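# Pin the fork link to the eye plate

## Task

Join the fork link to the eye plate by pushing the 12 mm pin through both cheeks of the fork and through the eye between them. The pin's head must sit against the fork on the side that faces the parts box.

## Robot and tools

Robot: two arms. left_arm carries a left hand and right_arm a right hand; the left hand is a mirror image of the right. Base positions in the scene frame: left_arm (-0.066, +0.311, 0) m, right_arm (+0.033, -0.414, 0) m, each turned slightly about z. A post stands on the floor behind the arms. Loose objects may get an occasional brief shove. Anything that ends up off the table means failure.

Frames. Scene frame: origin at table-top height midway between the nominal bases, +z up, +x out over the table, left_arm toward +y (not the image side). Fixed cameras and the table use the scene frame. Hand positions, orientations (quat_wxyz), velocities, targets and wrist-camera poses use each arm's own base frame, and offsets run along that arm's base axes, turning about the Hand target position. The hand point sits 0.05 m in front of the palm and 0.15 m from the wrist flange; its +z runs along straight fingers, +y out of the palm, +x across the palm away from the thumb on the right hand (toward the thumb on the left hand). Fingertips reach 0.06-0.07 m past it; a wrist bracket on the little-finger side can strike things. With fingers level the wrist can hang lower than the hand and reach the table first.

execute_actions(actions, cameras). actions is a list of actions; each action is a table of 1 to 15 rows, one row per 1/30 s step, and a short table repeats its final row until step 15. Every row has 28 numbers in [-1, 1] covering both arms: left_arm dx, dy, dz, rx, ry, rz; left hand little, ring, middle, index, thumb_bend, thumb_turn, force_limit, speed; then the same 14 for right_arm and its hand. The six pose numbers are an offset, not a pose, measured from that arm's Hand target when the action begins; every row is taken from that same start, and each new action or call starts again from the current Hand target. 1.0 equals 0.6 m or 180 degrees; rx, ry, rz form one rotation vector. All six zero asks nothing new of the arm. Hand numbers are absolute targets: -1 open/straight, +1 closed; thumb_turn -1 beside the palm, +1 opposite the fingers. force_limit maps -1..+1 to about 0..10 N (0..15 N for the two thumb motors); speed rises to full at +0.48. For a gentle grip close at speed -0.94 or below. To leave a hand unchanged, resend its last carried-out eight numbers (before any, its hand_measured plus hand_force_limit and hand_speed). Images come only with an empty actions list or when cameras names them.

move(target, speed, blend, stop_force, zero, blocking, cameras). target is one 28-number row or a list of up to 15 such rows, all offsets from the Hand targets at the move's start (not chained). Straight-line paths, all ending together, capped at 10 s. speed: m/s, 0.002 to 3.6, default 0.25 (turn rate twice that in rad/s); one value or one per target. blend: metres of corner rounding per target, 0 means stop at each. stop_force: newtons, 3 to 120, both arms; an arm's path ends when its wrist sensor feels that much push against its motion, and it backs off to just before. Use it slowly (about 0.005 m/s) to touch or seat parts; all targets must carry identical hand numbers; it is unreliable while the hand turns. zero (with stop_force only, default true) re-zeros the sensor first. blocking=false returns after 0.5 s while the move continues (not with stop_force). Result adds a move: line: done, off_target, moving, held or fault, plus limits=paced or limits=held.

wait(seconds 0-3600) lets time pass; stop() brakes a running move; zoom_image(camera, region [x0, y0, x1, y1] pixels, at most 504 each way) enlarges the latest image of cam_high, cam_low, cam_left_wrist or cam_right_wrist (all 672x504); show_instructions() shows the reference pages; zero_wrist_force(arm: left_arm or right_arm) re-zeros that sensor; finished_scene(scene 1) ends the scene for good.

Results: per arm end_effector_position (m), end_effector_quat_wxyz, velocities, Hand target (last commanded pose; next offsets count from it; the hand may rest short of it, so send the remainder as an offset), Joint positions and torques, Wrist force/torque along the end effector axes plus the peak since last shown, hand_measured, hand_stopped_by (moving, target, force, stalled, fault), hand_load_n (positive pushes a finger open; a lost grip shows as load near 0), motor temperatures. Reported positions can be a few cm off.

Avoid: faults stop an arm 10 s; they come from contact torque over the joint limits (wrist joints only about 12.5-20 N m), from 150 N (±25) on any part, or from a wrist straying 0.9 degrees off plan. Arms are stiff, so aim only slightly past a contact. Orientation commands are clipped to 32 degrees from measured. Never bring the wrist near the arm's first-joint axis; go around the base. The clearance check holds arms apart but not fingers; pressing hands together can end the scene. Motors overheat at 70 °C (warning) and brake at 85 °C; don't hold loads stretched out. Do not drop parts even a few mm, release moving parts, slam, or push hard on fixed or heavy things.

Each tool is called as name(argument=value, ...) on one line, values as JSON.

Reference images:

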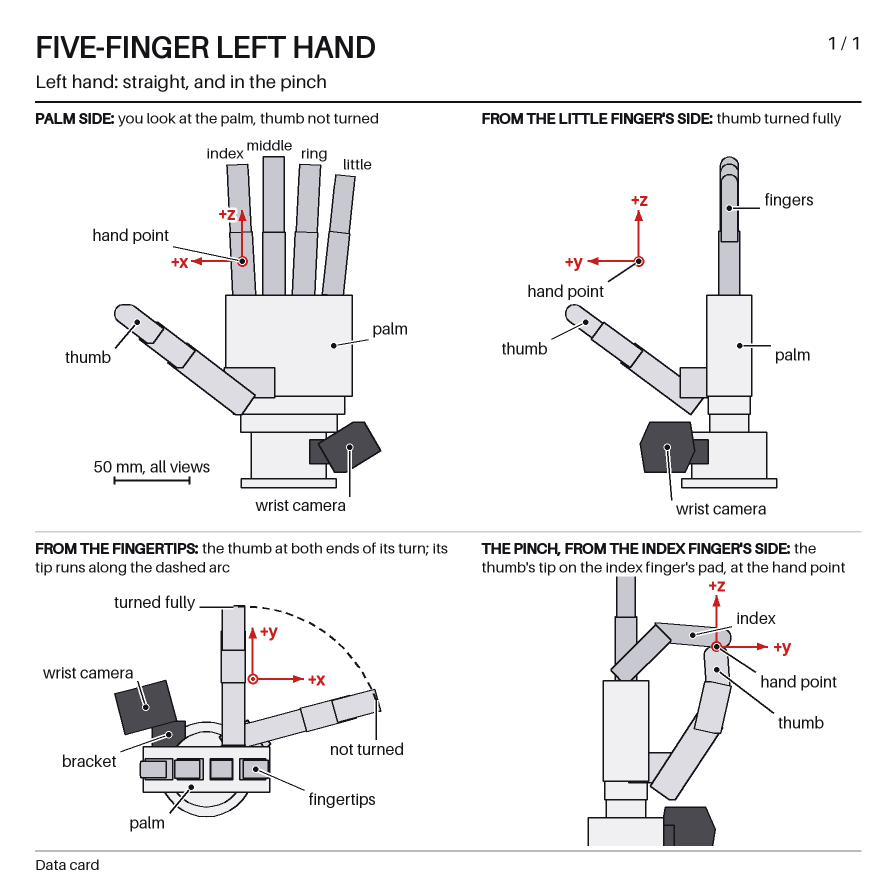

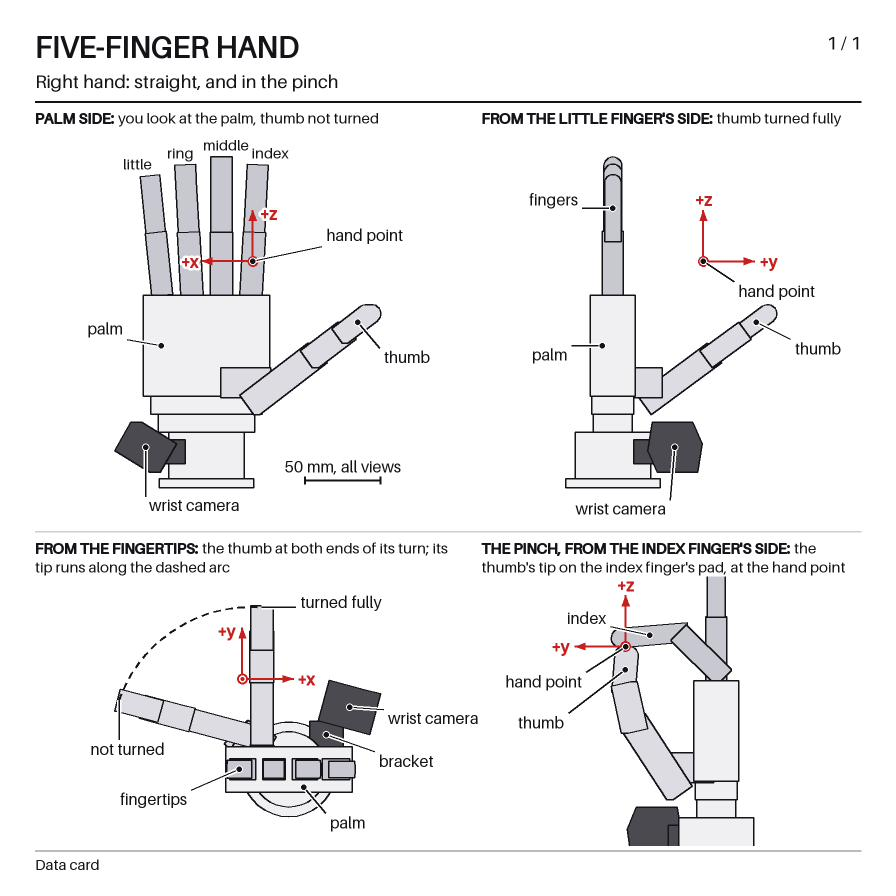

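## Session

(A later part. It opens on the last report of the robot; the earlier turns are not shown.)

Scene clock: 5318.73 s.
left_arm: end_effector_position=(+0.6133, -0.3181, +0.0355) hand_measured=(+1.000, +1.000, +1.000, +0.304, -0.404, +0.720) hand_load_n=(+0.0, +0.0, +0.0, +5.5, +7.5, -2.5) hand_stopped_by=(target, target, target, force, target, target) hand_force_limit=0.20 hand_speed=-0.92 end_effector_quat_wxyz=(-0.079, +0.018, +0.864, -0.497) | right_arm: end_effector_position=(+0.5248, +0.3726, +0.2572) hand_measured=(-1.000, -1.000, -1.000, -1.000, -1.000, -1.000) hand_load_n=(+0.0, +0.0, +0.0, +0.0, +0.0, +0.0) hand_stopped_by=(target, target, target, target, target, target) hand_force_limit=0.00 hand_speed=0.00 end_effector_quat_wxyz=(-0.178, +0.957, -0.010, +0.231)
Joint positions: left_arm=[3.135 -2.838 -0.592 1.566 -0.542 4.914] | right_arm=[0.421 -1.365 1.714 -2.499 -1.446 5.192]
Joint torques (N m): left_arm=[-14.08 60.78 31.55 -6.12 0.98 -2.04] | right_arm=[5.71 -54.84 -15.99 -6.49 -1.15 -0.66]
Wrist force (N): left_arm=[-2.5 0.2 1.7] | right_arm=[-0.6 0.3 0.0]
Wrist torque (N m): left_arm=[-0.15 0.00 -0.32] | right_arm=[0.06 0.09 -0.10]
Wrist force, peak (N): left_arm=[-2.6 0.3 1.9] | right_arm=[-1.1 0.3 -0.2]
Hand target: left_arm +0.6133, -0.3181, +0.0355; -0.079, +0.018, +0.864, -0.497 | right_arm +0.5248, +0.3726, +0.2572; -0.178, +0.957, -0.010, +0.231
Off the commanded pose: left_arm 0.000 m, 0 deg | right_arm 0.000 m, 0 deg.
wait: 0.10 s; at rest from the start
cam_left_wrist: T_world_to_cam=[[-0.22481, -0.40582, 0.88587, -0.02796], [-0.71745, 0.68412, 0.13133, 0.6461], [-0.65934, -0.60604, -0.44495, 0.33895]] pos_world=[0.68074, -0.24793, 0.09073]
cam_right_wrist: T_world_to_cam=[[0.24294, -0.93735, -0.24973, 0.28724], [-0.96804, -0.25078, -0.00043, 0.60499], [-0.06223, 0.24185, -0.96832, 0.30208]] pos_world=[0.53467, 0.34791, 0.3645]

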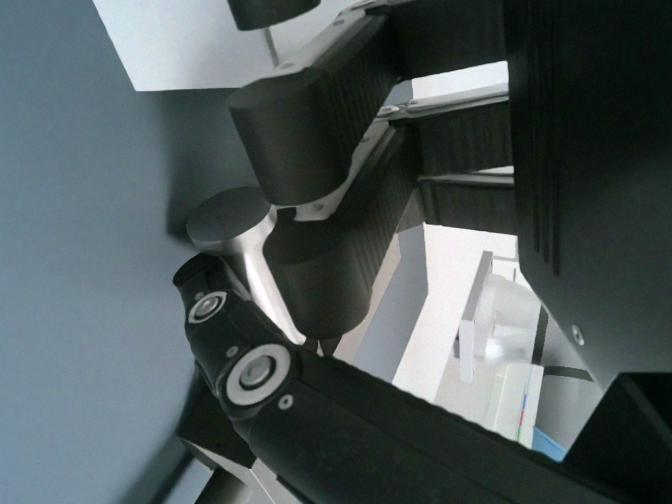

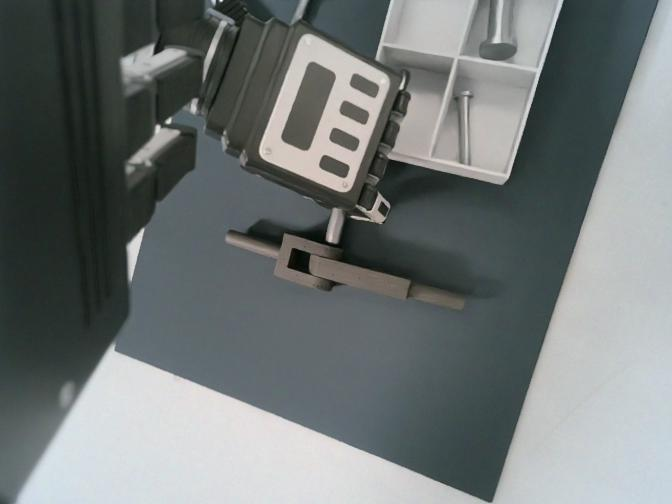

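move(target=[0.00667,0,0,0,0,0,1,1,1,0.5,-0.4,0.72,0.2,-0.92,0,0,0,0,0,0,-1,-1,-1,-1,-1,-1,0,0], speed=0.01, cameras=["cam_right_wrist","cam_left_wrist","cam_high"])

Scene clock: 5349.23 s.
left_arm: end_effector_position=(+0.6172, -0.3182, +0.0355) hand_measured=(+1.000, +1.000, +1.000, +0.304, -0.404, +0.720) hand_load_n=(+0.0, +0.0, +0.0, +5.5, +8.0, -2.5) hand_stopped_by=(target, target, target, force, target, target) hand_force_limit=0.20 hand_speed=-0.92 end_effector_quat_wxyz=(-0.079, +0.018, +0.864, -0.497) end_effector_velocity=(-0.001, +0.000, +0.000) end_effector_angular_velocity=(+0.000, +0.003, +0.000) | right_arm: end_effector_position=(+0.5248, +0.3726, +0.2572) hand_measured=(-1.000, -1.000, -1.000, -1.000, -1.000, -1.000) hand_load_n=(+0.0, +0.0, +0.0, +0.0, +0.0, +0.0) hand_stopped_by=(target, target, target, target, target, target) hand_force_limit=0.00 hand_speed=0.00 end_effector_quat_wxyz=(-0.178, +0.957, -0.010, +0.231)
Joint positions: left_arm=[3.135 -2.854 -0.557 1.547 -0.542 4.914] | right_arm=[0.421 -1.365 1.714 -2.499 -1.446 5.192]
Joint velocities: left_arm=[0 0.001 -0.005 0.001 0 0] | right_arm=[within noise]
Joint torques (N m): left_arm=[-5.57 80.78 13.96 -1.35 1.7 1.98] | right_arm=[5.06 -55.04 -16.07 -6.54 -0.71 -0.64]
Wrist force (N): left_arm=[0.3 0.6 1.4] | right_arm=[-0.8 0.1 0.1]
Wrist torque (N m): left_arm=[-0.11 -0.13 -0.31] | right_arm=[0.02 0.12 -0.12]
Wrist force, peak (N): left_arm=[-2.6 0.3 1.8] | right_arm=[-1.0 0.4 -0.1]
Hand target: left_arm +0.6173, -0.3181, +0.0355; -0.079, +0.018, +0.864, -0.497 | right_arm +0.5248, +0.3726, +0.2572; -0.178, +0.957, -0.010, +0.231
Off the commanded pose: left_arm 0.000 m, 0 deg | right_arm 0.000 m, 0 deg.
move: done
cam_left_wrist: T_world_to_cam=[[-0.22436, -0.40586, 0.88597, -0.02734], [-0.7174, 0.6841, 0.13171, 0.64897], [-0.65955, -0.60604, -0.44465, 0.3416]] pos_world=[0.68474, -0.24803, 0.09064]
cam_right_wrist: T_world_to_cam=[[0.24294, -0.93735, -0.24973, 0.28724], [-0.96804, -0.25078, -0.00043, 0.60499], [-0.06223, 0.24185, -0.96832, 0.30208]] pos_world=[0.53467, 0.34791, 0.3645]
Images, in order (width x height): cam_high 672x504, cam_left_wrist 672x504, cam_right_wrist 672x504.

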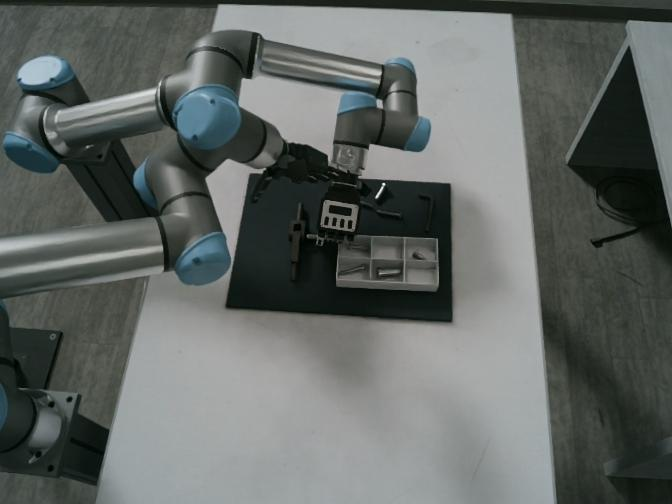

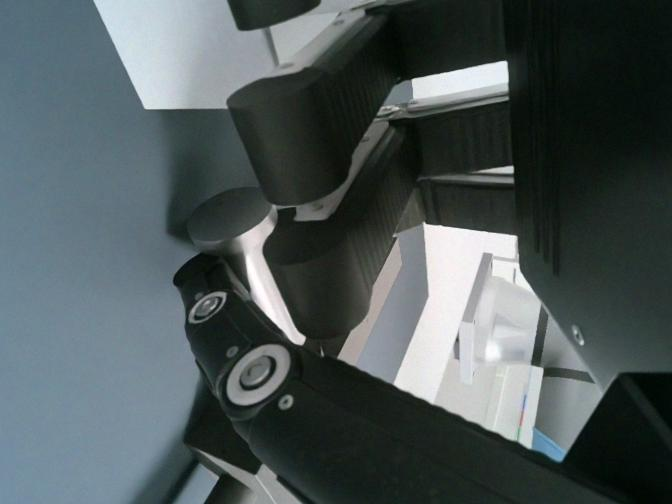

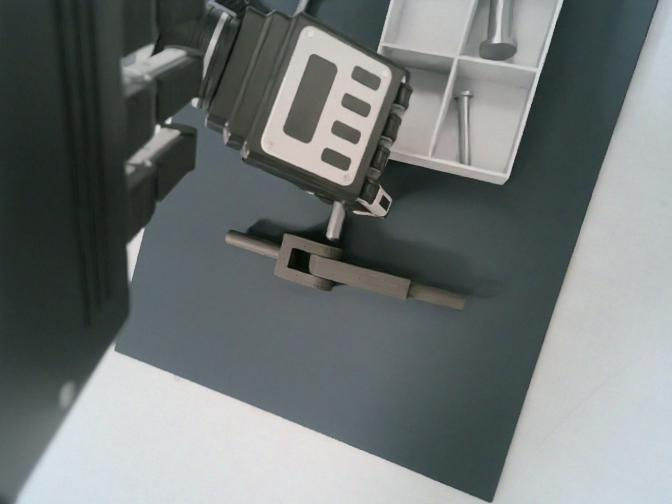

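zoom_image(camera="cam_right_wrist", region=[260, 170, 400, 310])

zoom_image(camera="cam_left_wrist", region=[150, 170, 402, 359])

Scaled by 3.600 from the camera's image (finer frame: 960x720).

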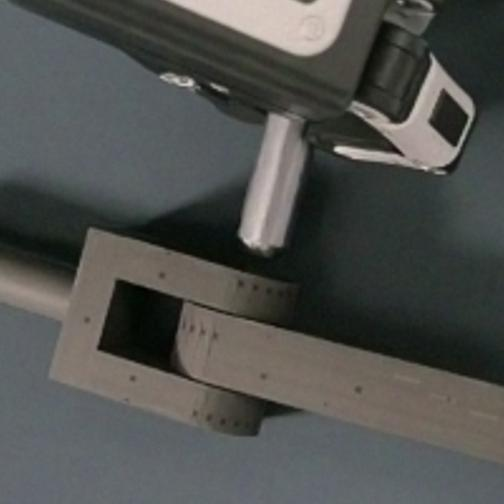

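Scaled by 2.000 from the camera's image (finer frame: 960x720).

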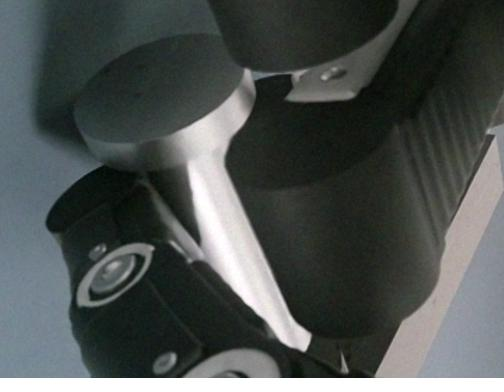

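move(target=[0,-0.00333,0,0,0,-0.0222,1,1,1,0.5,-0.4,0.72,0.2,-0.92,0,0,0,0,0,0,-1,-1,-1,-1,-1,-1,0,0], speed=0.02, cameras=["cam_right_wrist"])

zoom_image(camera="cam_right_wrist", region=[260, 170, 400, 310])

zoom_image(camera="cam_right_wrist", region=[310, 200, 360, 260])

Scene clock: 5365.93 s.
left_arm: end_effector_position=(+0.6173, -0.3201, +0.0355) hand_measured=(+1.000, +1.000, +1.000, +0.304, -0.404, +0.720) hand_load_n=(+0.0, +0.0, +0.0, +6.0, +8.0, -2.0) hand_stopped_by=(target, target, target, force, target, target) hand_force_limit=0.20 hand_speed=-0.92 end_effector_quat_wxyz=(-0.097, +0.048, +0.863, -0.494) end_effector_velocity=(+0.000, +0.000, +0.000) end_effector_angular_velocity=(+0.000, +0.000, +0.003) | right_arm: end_effector_position=(+0.5248, +0.3726, +0.2572) hand_measured=(-1.000, -1.000, -1.000, -1.000, -1.000, -1.000) hand_load_n=(+0.0, +0.0, +0.0, +0.0, +0.0, +0.0) hand_stopped_by=(target, target, target, target, target, target) hand_force_limit=0.00 hand_speed=0.00 end_effector_quat_wxyz=(-0.178, +0.957, -0.010, +0.231)
Joint positions: left_arm=[3.125 -2.916 -0.452 1.412 -0.562 5.021] | right_arm=[0.421 -1.365 1.714 -2.499 -1.446 5.192]
Joint velocities: left_arm=[0.001 0.002 -0.003 0.006 0.001 -0.005] | right_arm=[within noise]
Joint torques (N m): left_arm=[-10.65 79.79 12.97 -1.21 1.63 -2.11] | right_arm=[1.62 -54.71 -15.76 -6.55 1.34 -0.68]
Wrist force (N): left_arm=[0.4 0.6 1.5] | right_arm=[-0.9 0.4 -0.2]
Wrist torque (N m): left_arm=[-0.14 -0.16 -0.33] | right_arm=[0.08 0.13 -0.11]
Wrist force, peak (N): left_arm=[0.2 0.6 1.7] | right_arm=[-1.1 0.4 -0.3]
Hand target: left_arm +0.6173, -0.3201, +0.0355; -0.096, +0.048, +0.863, -0.494 | right_arm +0.5248, +0.3726, +0.2572; -0.178, +0.957, -0.010, +0.231
Off the commanded pose: left_arm 0.000 m, 0 deg | right_arm 0.000 m, 0 deg.
move: done
cam_right_wrist: T_world_to_cam=[[0.24294, -0.93735, -0.24973, 0.28724], [-0.96804, -0.25078, -0.00043, 0.60499], [-0.06223, 0.24185, -0.96832, 0.30208]] pos_world=[0.53467, 0.34791, 0.3645]

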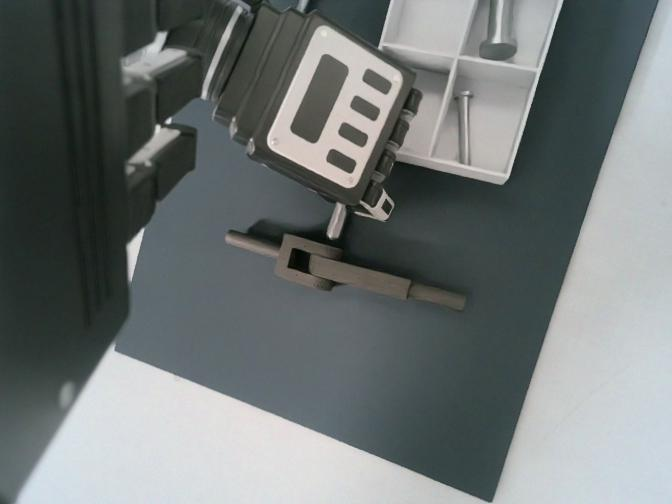

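Scaled by 3.600 from the camera's image (finer frame: 960x720).

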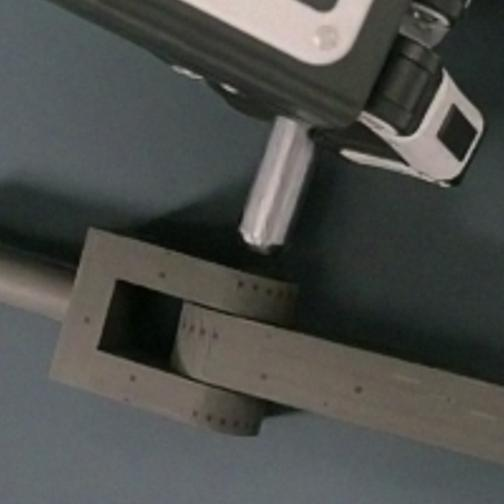

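Scaled by 8.400 from the camera's image (finer frame: 960x720).

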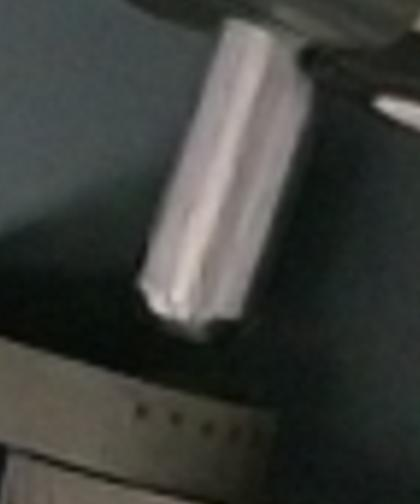

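zoom_image(camera="cam_right_wrist", region=[270, 225, 350, 295])

Scaled by 6.300 from the camera's image (finer frame: 960x720).

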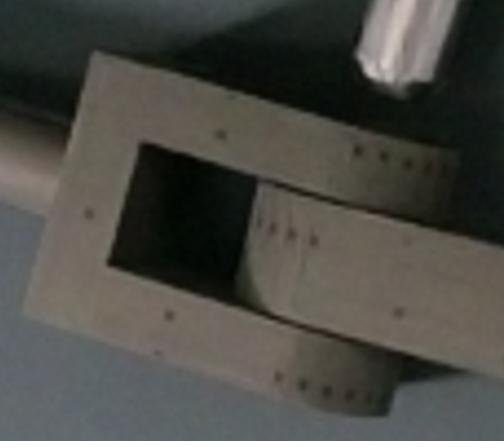

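zoom_image(camera="cam_right_wrist", region=[320, 196, 352, 240])

Scaled by 11.455 from the camera's image (finer frame: 960x720).

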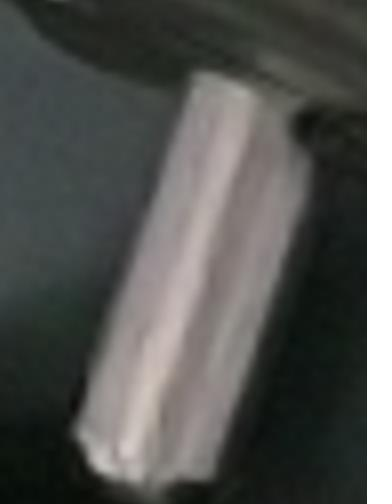

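zoom_image(camera="cam_right_wrist", region=[272, 230, 304, 278])

zoom_image(camera="cam_right_wrist", region=[280, 230, 344, 256])

Scaled by 10.500 from the camera's image (finer frame: 960x720).

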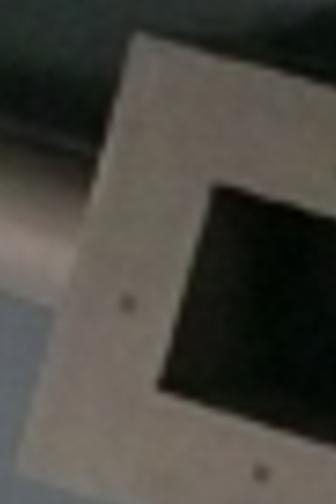

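Scaled by 7.875 from the camera's image (finer frame: 960x720).

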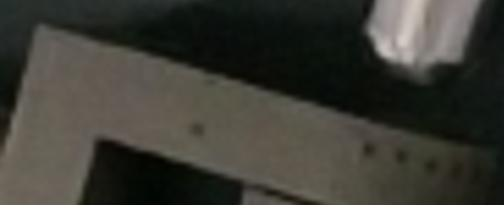

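move(target=[0,0,0,0,0,0,1,1,1,0.5,-0.4,0.72,0.2,-0.92,0,0.005,-0.1,0,0,0,-1,-1,-1,-1,-1,-1,0,0], speed=0.06, cameras=["cam_right_wrist"])

Scene clock: 5477.00 s.
left_arm: end_effector_position=(+0.6173, -0.3201, +0.0355) hand_measured=(+1.000, +1.000, +1.000, +0.304, -0.404, +0.720) hand_load_n=(+0.0, +0.0, +0.0, +5.5, +8.0, -2.0) hand_stopped_by=(target, target, target, force, target, target) hand_force_limit=0.20 hand_speed=-0.92 end_effector_quat_wxyz=(-0.096, +0.048, +0.863, -0.494) | right_arm: end_effector_position=(+0.5248, +0.3756, +0.1970) hand_measured=(-1.000, -1.000, -1.000, -1.000, -1.000, -1.000) hand_load_n=(+0.0, +0.0, +0.0, +0.0, -0.5, +0.0) hand_stopped_by=(target, target, target, target, target, target) hand_force_limit=0.00 hand_speed=0.00 end_effector_quat_wxyz=(-0.178, +0.957, -0.010, +0.231)
Joint positions: left_arm=[3.125 -2.916 -0.452 1.413 -0.561 5.02] | right_arm=[0.426 -1.302 1.801 -2.65 -1.449 5.196]
Joint torques (N m): left_arm=[10.54 80.15 15.41 -1.07 4.1 -2.36] | right_arm=[2.09 -55.77 -39.55 -1.96 -0.76 0.68]
Wrist force (N): left_arm=[0.2 0.5 1.5] | right_arm=[-1.0 0.0 -0.2]
Wrist torque (N m): left_arm=[-0.15 -0.15 -0.34] | right_arm=[0.03 0.16 -0.13]
Wrist force, peak (N): left_arm=[0.2 0.7 1.8] | right_arm=[-1.1 0.4 0.2]
Hand target: left_arm +0.6173, -0.3201, +0.0355; -0.096, +0.048, +0.863, -0.494 | right_arm +0.5248, +0.3756, +0.1972; -0.178, +0.957, -0.010, +0.231
Off the commanded pose: left_arm 0.000 m, 0 deg | right_arm 0.000 m, 0 deg.
move: done
cam_right_wrist: T_world_to_cam=[[0.24285, -0.93738, -0.24971, 0.2751], [-0.96805, -0.25077, -0.0001, 0.60561], [-0.06253, 0.24175, -0.96832, 0.24336]] pos_world=[0.53467, 0.35091, 0.3044]

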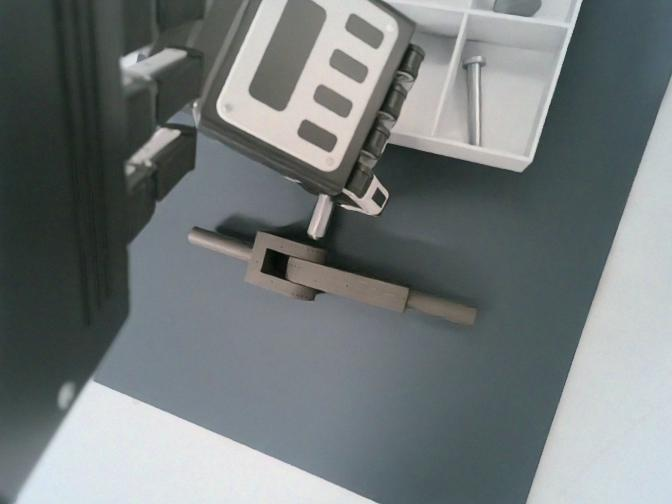

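zoom_image(camera="cam_right_wrist", region=[300, 185, 348, 247])

zoom_image(camera="cam_right_wrist", region=[240, 225, 330, 305])

Scaled by 8.129 from the camera's image (finer frame: 960x720).

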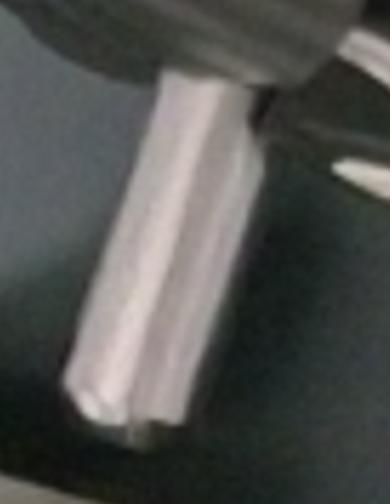

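Scaled by 5.600 from the camera's image (finer frame: 960x720).

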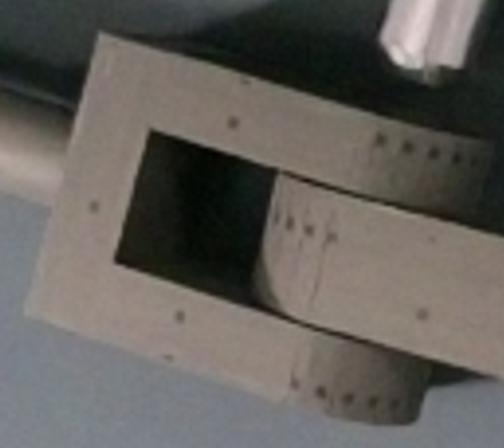

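move(target=[0,0.002,0,0,0,0.01278,1,1,1,0.5,-0.4,0.72,0.2,-0.92,0,0,0,0,0,0,-1,-1,-1,-1,-1,-1,0,0], speed=0.02, cameras=["cam_right_wrist"])

zoom_image(camera="cam_right_wrist", region=[300, 185, 348, 247])

zoom_image(camera="cam_right_wrist", region=[280, 190, 350, 260])

Scene clock: 5496.97 s.
left_arm: end_effector_position=(+0.6173, -0.3189, +0.0356) hand_measured=(+1.000, +1.000, +1.000, +0.304, -0.404, +0.720) hand_load_n=(+0.0, +0.0, +0.0, +6.0, +8.0, -2.0) hand_stopped_by=(target, target, target, force, target, target) hand_force_limit=0.20 hand_speed=-0.92 end_effector_quat_wxyz=(-0.086, +0.031, +0.864, -0.496) end_effector_velocity=(+0.000, +0.000, +0.000) end_effector_angular_velocity=(-0.001, -0.001, -0.003) | right_arm: end_effector_position=(+0.5248, +0.3756, +0.1972) hand_measured=(-1.000, -1.000, -1.000, -1.000, -1.000, -1.000) hand_load_n=(+0.0, +0.0, +0.0, +0.0, +0.0, +0.0) hand_stopped_by=(target, target, target, target, target, target) hand_force_limit=0.00 hand_speed=0.00 end_effector_quat_wxyz=(-0.178, +0.957, -0.010, +0.231)
Joint positions: left_arm=[3.131 -2.879 -0.515 1.491 -0.549 4.96] | right_arm=[0.426 -1.302 1.801 -2.65 -1.449 5.196]
Joint velocities: left_arm=[0 -0.002 0.002 -0.005 0 0.005] | right_arm=[within noise]
Joint torques (N m): left_arm=[7.49 62.43 31.66 -6.44 2.51 1.72] | right_arm=[-3.78 -55.77 -39.36 -5.38 1.41 -0.41]
Wrist force (N): left_arm=[0.1 0.3 1.4] | right_arm=[-0.8 0.1 -0.3]
Wrist torque (N m): left_arm=[-0.15 -0.12 -0.17] | right_arm=[0.05 0.13 -0.11]
Wrist force, peak (N): left_arm=[0.3 0.5 1.8] | right_arm=[-1.0 0.6 -0.2]
Hand target: left_arm +0.6173, -0.3189, +0.0355; -0.086, +0.031, +0.864, -0.496 | right_arm +0.5248, +0.3756, +0.1972; -0.178, +0.957, -0.010, +0.231
Off the commanded pose: left_arm 0.000 m, 0 deg | right_arm 0.000 m, 0 deg.
move: done
cam_right_wrist: T_world_to_cam=[[0.24294, -0.93735, -0.24973, 0.27507], [-0.96804, -0.25078, -0.00043, 0.60572], [-0.06223, 0.24185, -0.96832, 0.24326]] pos_world=[0.53467, 0.35091, 0.3045]

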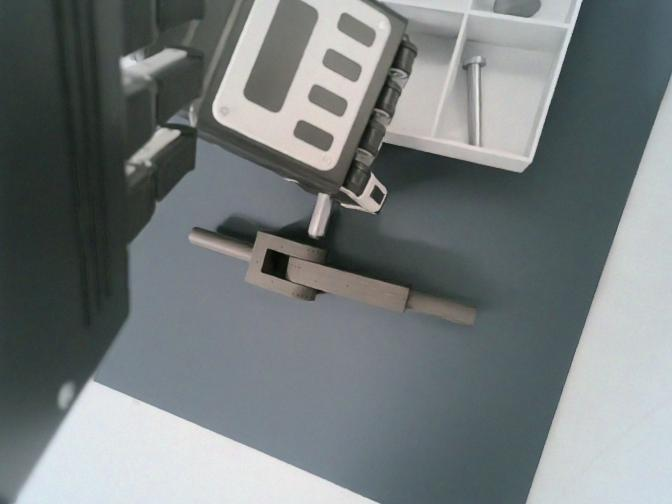

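Scaled by 8.129 from the camera's image (finer frame: 960x720).

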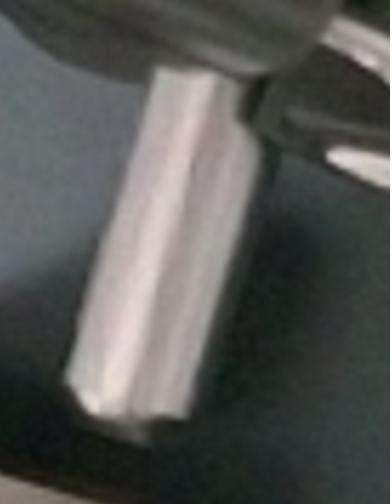

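Scaled by 7.200 from the camera's image (finer frame: 960x720).

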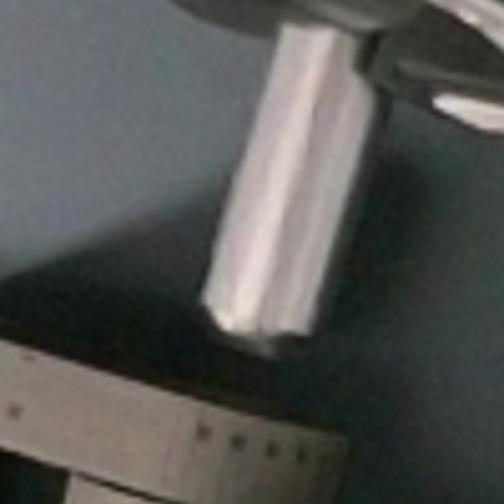

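zoom_image(camera="cam_right_wrist", region=[282, 240, 334, 302])

zoom_image(camera="cam_right_wrist", region=[300, 238, 332, 268])

Scaled by 8.129 from the camera's image (finer frame: 960x720).

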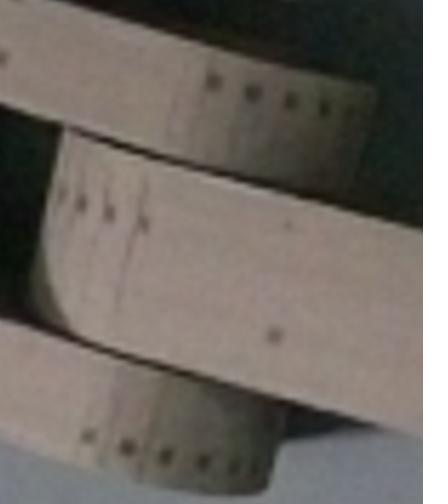

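Scaled by 15.750 from the camera's image (finer frame: 960x720).

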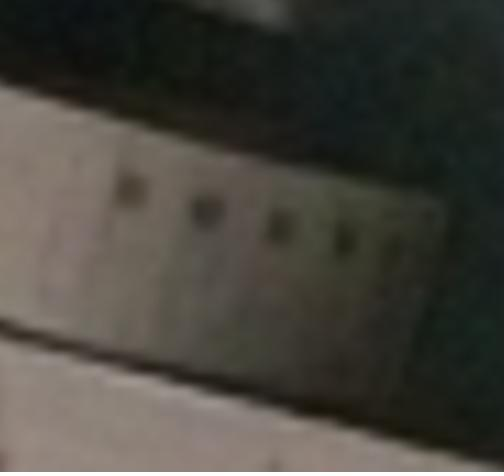

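move(target=[[0,0,0,0,0,0,1,1,1,0.5,-0.4,0.72,0.2,-0.92,0.0487,-0.1855,0.1,0.1175,0.0516,-0.0165,-1,-1,-1,-1,-1,-1,0,0],[0,0,0,0,0,0,1,1,1,0.5,-0.4,0.72,0.2,-0.92,0.0787,-0.1855,-0.0902,0.2175,0.0966,-0.0315,-1,-1,-1,-1,-1,-1,0,0]], speed=0.1, blend=0.02, cameras=["cam_right_wrist"])

Scene clock: 5553.03 s.
left_arm: end_effector_position=(+0.6173, -0.3189, +0.0355) hand_measured=(+1.000, +1.000, +1.000, +0.304, -0.404, +0.720) hand_load_n=(+0.0, +0.0, +0.0, +6.0, +8.0, -2.0) hand_stopped_by=(target, target, target, force, target, target) hand_force_limit=0.20 hand_speed=-0.92 end_effector_quat_wxyz=(-0.086, +0.031, +0.864, -0.496) | right_arm: end_effector_position=(+0.5720, +0.2642, +0.1430) hand_measured=(-1.000, -1.000, -1.000, -1.000, -1.000, -1.000) hand_load_n=(+0.0, +0.0, +0.0, +0.0, +0.0, +0.0) hand_stopped_by=(target, target, target, target, target, target) hand_force_limit=0.00 hand_speed=0.00 end_effector_quat_wxyz=(-0.472, +0.864, -0.159, +0.078)
Joint positions: left_arm=[3.131 -2.879 -0.515 1.491 -0.55 4.96] | right_arm=[-0.088 -1.205 1.954 -2.696 -0.623 5.183]
Joint torques (N m): left_arm=[-13.64 61.73 31.13 -6.44 -0.27 1.9] | right_arm=[5.02 -48.19 -35.6 -2.24 0.46 -0.56]
Wrist force (N): left_arm=[0.1 0.4 1.4] | right_arm=[-0.5 1.1 0.0]
Wrist torque (N m): left_arm=[-0.14 -0.11 -0.17] | right_arm=[0.20 0.07 -0.09]
Wrist force, peak (N): left_arm=[0.1 0.6 1.7] | right_arm=[-0.2 2.1 0.3]
Hand target: left_arm +0.6173, -0.3189, +0.0355; -0.086, +0.031, +0.864, -0.496 | right_arm +0.5721, +0.2643, +0.1430; -0.472, +0.864, -0.159, +0.078
Off the commanded pose: left_arm 0.000 m, 0 deg | right_arm 0.000 m, 0 deg.
move: done
cam_right_wrist: T_world_to_cam=[[-0.00671, -0.56369, -0.82596, 0.27218], [-0.96843, -0.20216, 0.14584, 0.58992], [-0.24919, 0.80087, -0.54454, 0.11927]] pos_world=[0.60284, 0.17717, 0.20373]

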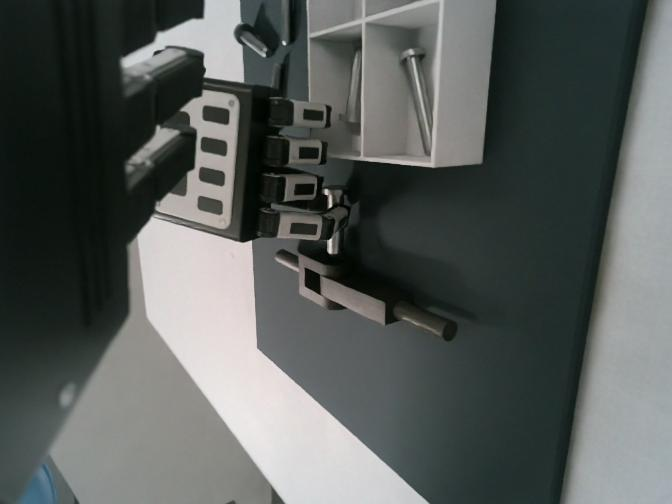

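zoom_image(camera="cam_right_wrist", region=[310, 220, 360, 280])

zoom_image(camera="cam_right_wrist", region=[290, 180, 370, 320])

Scaled by 8.400 from the camera's image (finer frame: 960x720).

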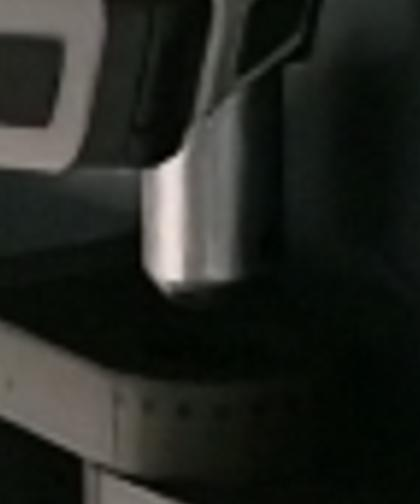

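Scaled by 3.600 from the camera's image (finer frame: 960x720).

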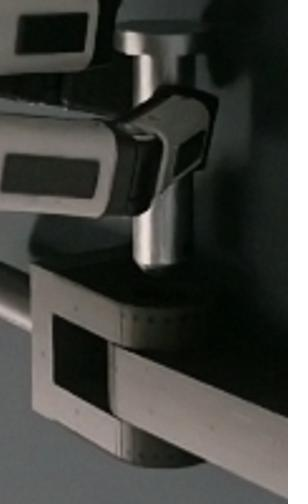

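move(target=[0,0,0,0,0,0,1,1,1,0.5,-0.4,0.72,0.2,-0.92,-0.2483,0.0667,-0.0333,0,0,-0.2778,-1,-1,-1,-1,-1,-1,0,0], speed=0.08, cameras=["cam_right_wrist", "cam_high"])

Scene clock: 5643.83 s.
left_arm: end_effector_position=(+0.6173, -0.3189, +0.0355) hand_measured=(+1.000, +1.000, +1.000, +0.304, -0.404, +0.720) hand_load_n=(+0.0, +0.0, +0.0, +6.0, +8.0, -2.5) hand_stopped_by=(target, target, target, force, target, target) hand_force_limit=0.20 hand_speed=-0.92 end_effector_quat_wxyz=(-0.086, +0.031, +0.864, -0.496) | right_arm: end_effector_position=(+0.4230, +0.3043, +0.1231) hand_measured=(-1.000, -1.000, -1.000, -1.000, -1.000, -1.000) hand_load_n=(+0.0, +0.0, -0.5, +0.0, +0.0, +0.0) hand_stopped_by=(target, target, target, target, target, target) hand_force_limit=0.00 hand_speed=0.00 end_effector_quat_wxyz=(-0.395, +0.716, -0.509, +0.270)
Joint positions: left_arm=[3.131 -2.879 -0.515 1.491 -0.55 4.96] | right_arm=[0.272 -1.36 2.478 -3.685 -1.503 6.258]
Joint torques (N m): left_arm=[-14.81 65.4 25.81 -6.25 0.2 1.88] | right_arm=[0.21 -24 -27.27 -1.72 -1.29 0.79]
Wrist force (N): left_arm=[0.2 0.5 1.4] | right_arm=[-0.3 1.3 -0.2]
Wrist torque (N m): left_arm=[-0.12 -0.12 -0.17] | right_arm=[0.22 0.05 -0.07]
Wrist force, peak (N): left_arm=[0.5 0.5 1.7] | right_arm=[-0.6 1.6 -0.4]
Hand target: left_arm +0.6173, -0.3189, +0.0355; -0.086, +0.031, +0.864, -0.496 | right_arm +0.4231, +0.3043, +0.1231; -0.395, +0.716, -0.509, +0.270
Off the commanded pose: left_arm 0.000 m, 0 deg | right_arm 0.000 m, 0 deg.
move: done
cam_right_wrist: T_world_to_cam=[[-0.4359, -0.35735, -0.82601, 0.39617], [-0.77752, 0.61175, 0.14566, 0.12821], [0.45327, 0.70573, -0.54451, -0.22891]] pos_world=[0.37614, 0.22468, 0.18393]
Images, in order (width x height): cam_high 672x504, cam_right_wrist 672x504.

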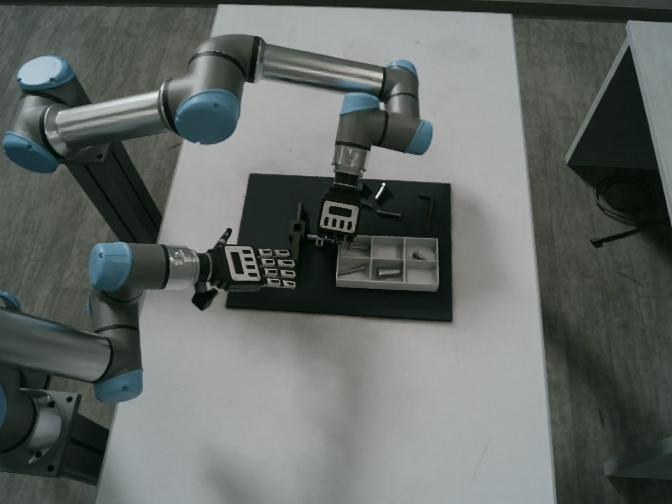

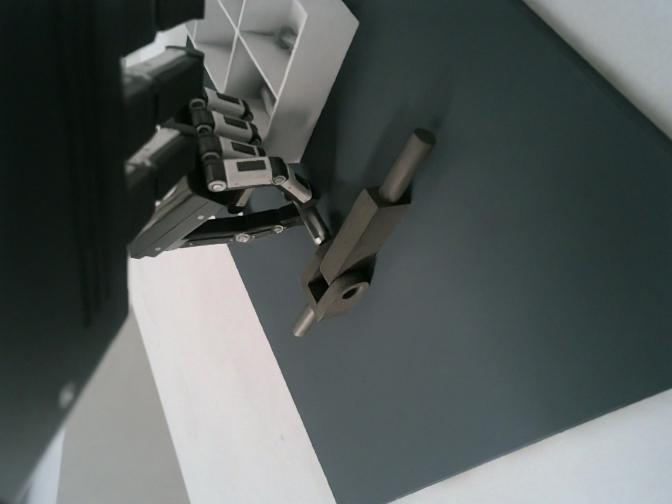

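Excellent view. Zoom.

zoom_image(camera="cam_right_wrist", region=[290, 190, 400, 330])

zoom_image(camera="cam_right_wrist", region=[300, 240, 384, 324])

Scaled by 3.600 from the camera's image (finer frame: 960x720).

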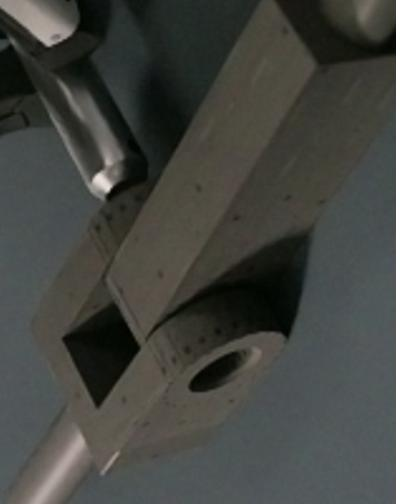

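Scaled by 6.000 from the camera's image (finer frame: 960x720).

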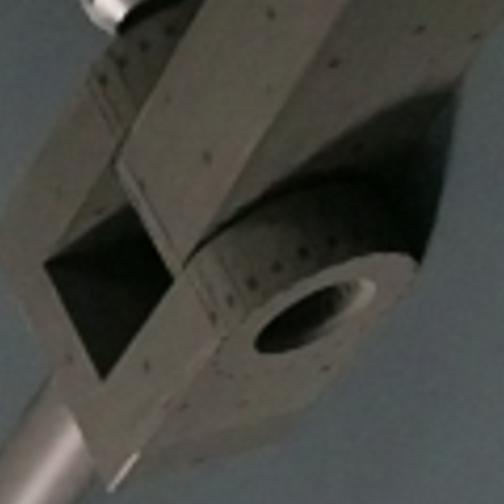

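zoom_image(camera="cam_right_wrist", region=[324, 270, 364, 310])

zoom_image(camera="cam_right_wrist", region=[306, 236, 336, 266])

Scaled by 12.600 from the camera's image (finer frame: 960x720).

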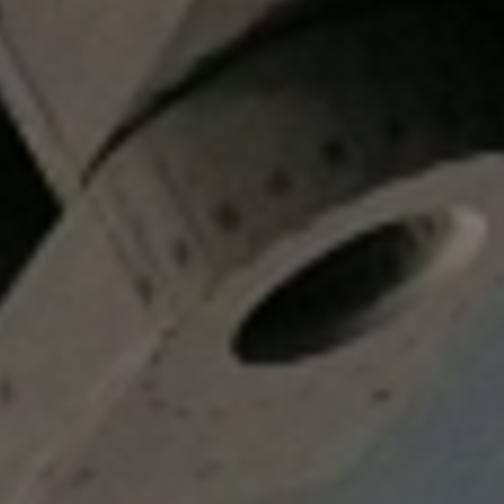

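Scaled by 16.800 from the camera's image (finer frame: 960x720).

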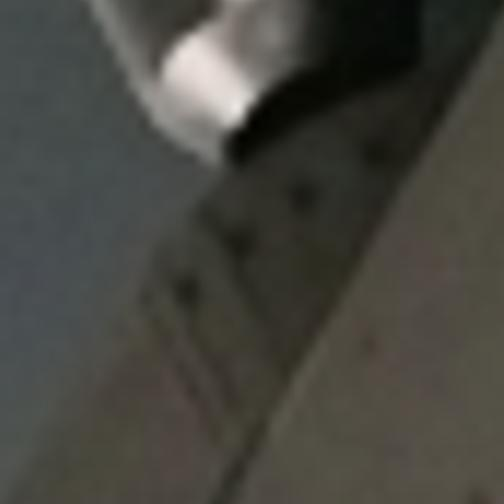

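move(target=[[0,0,0,0,0,0,1,1,1,0.5,-0.4,0.72,0.2,-0.92,0.2483,-0.1,0.05,0,0,0.2778,-1,-1,-1,-1,-1,-1,0,0],[0,0,0,0,0,0,1,1,1,0.5,-0.4,0.72,0.2,-0.92,0.3432,-0.0388,0.0365,0,0,0.3944,-1,-1,-1,-1,-1,-1,0,0]], speed=0.1, blend=0.02, cameras=["cam_right_wrist"])

zoom_image(camera="cam_right_wrist", region=[290, 190, 390, 330])

Scene clock: 5781.77 s.
left_arm: end_effector_position=(+0.6173, -0.3189, +0.0355) hand_measured=(+1.000, +1.000, +1.000, +0.304, -0.404, +0.720) hand_load_n=(+0.0, +0.0, +0.0, +5.5, +8.0, -2.5) hand_stopped_by=(target, target, target, force, target, target) hand_force_limit=0.20 hand_speed=-0.92 end_effector_quat_wxyz=(-0.086, +0.031, +0.864, -0.496) | right_arm: end_effector_position=(+0.6290, +0.2810, +0.1449) hand_measured=(-1.000, -1.000, -1.000, -1.000, -1.000, -1.000) hand_load_n=(+0.0, +0.0, +0.0, +0.0, +0.0, +0.0) hand_stopped_by=(target, target, target, target, target, target) hand_force_limit=0.00 hand_speed=0.00 end_effector_quat_wxyz=(-0.478, +0.878, +0.001, -0.009)
Joint positions: left_arm=[3.131 -2.879 -0.515 1.491 -0.55 4.96] | right_arm=[-0.044 -1.038 1.538 -1.97 -0.577 4.611]
Joint torques (N m): left_arm=[-13.15 68.62 21.98 -6.1 0.34 1.89] | right_arm=[-6.45 -67.44 -20.27 -2.66 3 -0.69]
Wrist force (N): left_arm=[0.3 0.5 1.6] | right_arm=[-0.4 1.1 -0.2]
Wrist torque (N m): left_arm=[-0.13 -0.13 -0.17] | right_arm=[0.19 0.06 0.02]
Wrist force, peak (N): left_arm=[0.1 0.7 1.7] | right_arm=[-1.2 1.6 -0.5]
Hand target: left_arm +0.6173, -0.3189, +0.0355; -0.086, +0.031, +0.864, -0.496 | right_arm +0.6290, +0.2810, +0.1450; -0.478, +0.878, +0.001, -0.009
Off the commanded pose: left_arm 0.000 m, 0 deg | right_arm 0.000 m, 0 deg.
move: done
cam_right_wrist: T_world_to_cam=[[0.19581, -0.52869, -0.82592, 0.14642], [-0.83174, -0.53569, 0.14571, 0.65593], [-0.51948, 0.65842, -0.54463, 0.33119]] pos_world=[0.68894, 0.21073, 0.20573]

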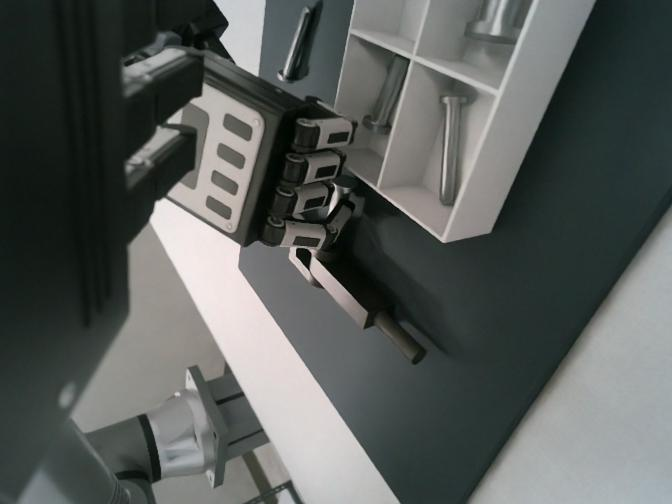

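Scaled by 3.600 from the camera's image (finer frame: 960x720).

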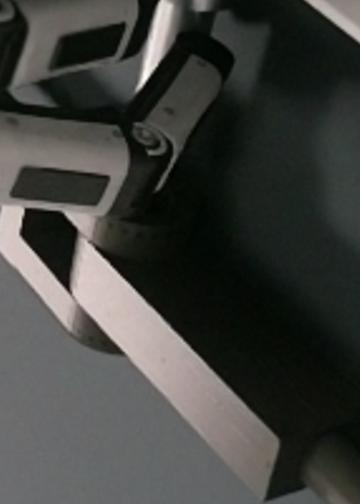

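move(target=[0.03,0,0,0,0,0,1,1,1,0.5,-0.4,0.72,0.2,-0.92,0,0,0,0,0,0,-1,-1,-1,-1,-1,-1,0,0], speed=0.03, cameras=["cam_right_wrist"])

zoom_image(camera="cam_right_wrist", region=[290, 190, 390, 330])

zoom_image(camera="cam_right_wrist", region=[300, 220, 356, 276])

Scene clock: 5793.33 s.
left_arm: end_effector_position=(+0.6353, -0.3188, +0.0355) hand_measured=(+1.000, +1.000, +1.000, +0.304, -0.404, +0.720) hand_load_n=(+0.0, +0.0, +0.0, +5.5, +8.0, -2.5) hand_stopped_by=(target, target, target, force, target, target) hand_force_limit=0.20 hand_speed=-0.92 end_effector_quat_wxyz=(-0.087, +0.030, +0.864, -0.496) end_effector_velocity=(+0.000, +0.000, -0.001) end_effector_angular_velocity=(+0.000, -0.005, +0.000) | right_arm: end_effector_position=(+0.6290, +0.2810, +0.1450) hand_measured=(-1.000, -1.000, -1.000, -1.000, -1.000, -1.000) hand_load_n=(+0.0, +0.0, +0.0, +0.0, +0.0, +0.0) hand_stopped_by=(target, target, target, target, target, target) hand_force_limit=0.00 hand_speed=0.00 end_effector_quat_wxyz=(-0.478, +0.878, +0.001, -0.009)
Joint positions: left_arm=[3.131 -2.985 -0.296 1.376 -0.55 4.961] | right_arm=[-0.044 -1.038 1.538 -1.97 -0.577 4.611]
Joint velocities: left_arm=[0 0.002 -0.003 0.006 0 0] | right_arm=[within noise]
Joint torques (N m): left_arm=[-10.4 80.51 15.1 -0.85 -0.08 1.62] | right_arm=[-6.45 -68.81 -34.73 -4.29 3.47 0.82]
Wrist force (N): left_arm=[0.1 0.6 1.4] | right_arm=[-0.2 1.2 -0.3]
Wrist torque (N m): left_arm=[-0.13 -0.10 -0.20] | right_arm=[0.21 0.04 0.04]
Wrist force, peak (N): left_arm=[0.2 0.7 1.7] | right_arm=[-0.4 1.4 -0.6]
Hand target: left_arm +0.6353, -0.3189, +0.0355; -0.086, +0.031, +0.864, -0.496 | right_arm +0.6290, +0.2810, +0.1450; -0.478, +0.878, +0.001, -0.009
Off the commanded pose: left_arm 0.000 m, 0 deg | right_arm 0.000 m, 0 deg.
move: done
cam_right_wrist: T_world_to_cam=[[0.19581, -0.52855, -0.82601, 0.14641], [-0.83175, -0.53571, 0.14563, 0.65596], [-0.51947, 0.65852, -0.54452, 0.33114]] pos_world=[0.68894, 0.21073, 0.20573]

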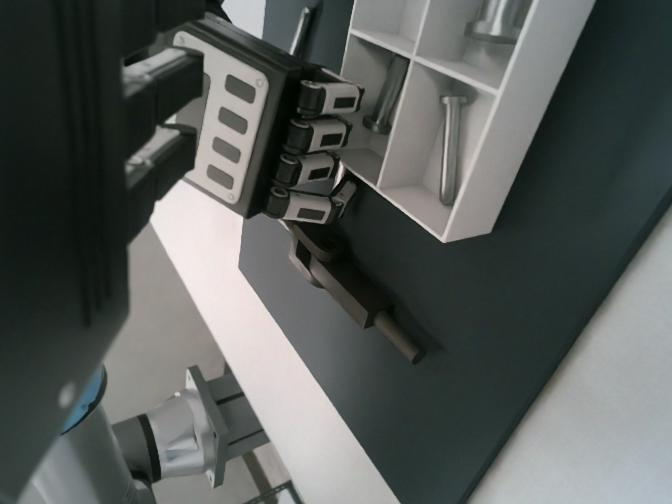

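Scaled by 3.600 from the camera's image (finer frame: 960x720).

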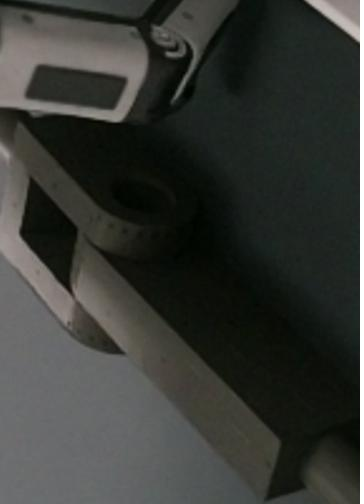

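Scaled by 9.000 from the camera's image (finer frame: 960x720).

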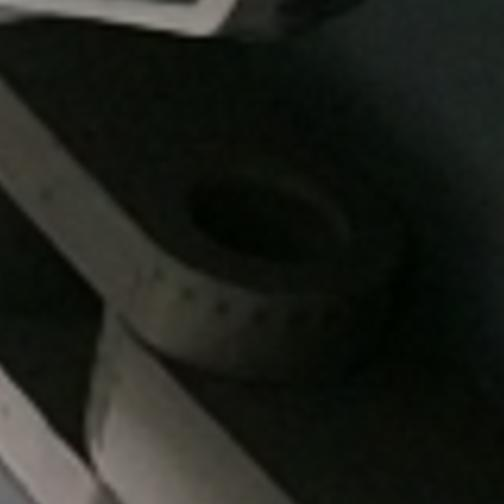

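zoom_image(camera="cam_right_wrist", region=[308, 236, 344, 266])

Scaled by 14.000 from the camera's image (finer frame: 960x720).

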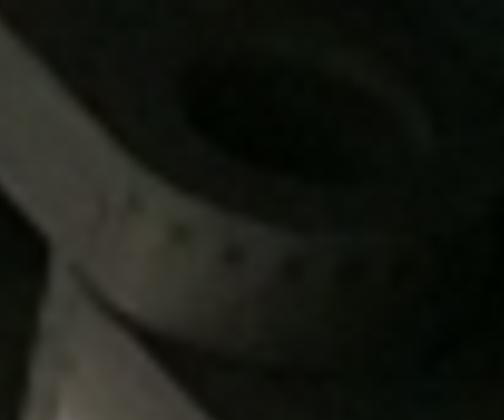

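move(target=[0,0.0025,-0.00333,0,0,0,1,1,1,0.5,-0.4,0.72,0.2,-0.92,0,0,0,0,0,0,-1,-1,-1,-1,-1,-1,0,0], speed=0.01, stop_force=3)

Scene clock: 5920.13 s.
left_arm: end_effector_position=(+0.6353, -0.3174, +0.0335) hand_measured=(+1.000, +1.000, +1.000, +0.304, -0.404, +0.720) hand_load_n=(+0.0, +0.0, +0.0, +6.0, +8.0, -2.0) hand_stopped_by=(target, target, target, force, target, target) hand_force_limit=0.20 hand_speed=-0.92 end_effector_quat_wxyz=(-0.086, +0.031, +0.864, -0.496) | right_arm: end_effector_position=(+0.6290, +0.2810, +0.1450) hand_measured=(-1.000, -1.000, -1.000, -1.000, -1.000, -1.000) hand_load_n=(+0.0, +0.0, +0.0, +0.0, +0.0, +0.0) hand_stopped_by=(target, target, target, target, target, target) hand_force_limit=0.00 hand_speed=0.00 end_effector_quat_wxyz=(-0.478, +0.878, +0.001, -0.009)
Joint positions: left_arm=[3.133 -2.984 -0.303 1.38 -0.55 4.964] | right_arm=[-0.044 -1.038 1.538 -1.97 -0.577 4.611]
Joint torques (N m): left_arm=[8.71 80.55 30.28 -2.6 0.72 -1.5] | right_arm=[-5.98 -67.75 -25.88 -5.31 3.45 0.82]
Wrist force (N): left_arm=[0.0 0.5 1.4] | right_arm=[-0.6 1.0 -0.3]
Wrist torque (N m): left_arm=[-0.15 -0.09 -0.20] | right_arm=[0.19 0.10 0.01]
Wrist force, peak (N): left_arm=[0.2 0.6 1.7] | right_arm=[-0.4 1.4 -0.3]
Hand target: left_arm +0.6353, -0.3174, +0.0335; -0.086, +0.031, +0.864, -0.496 | right_arm +0.6290, +0.2810, +0.1450; -0.478, +0.878, +0.001, -0.009
Off the commanded pose: left_arm 0.000 m, 0 deg | right_arm 0.000 m, 0 deg.
move: done


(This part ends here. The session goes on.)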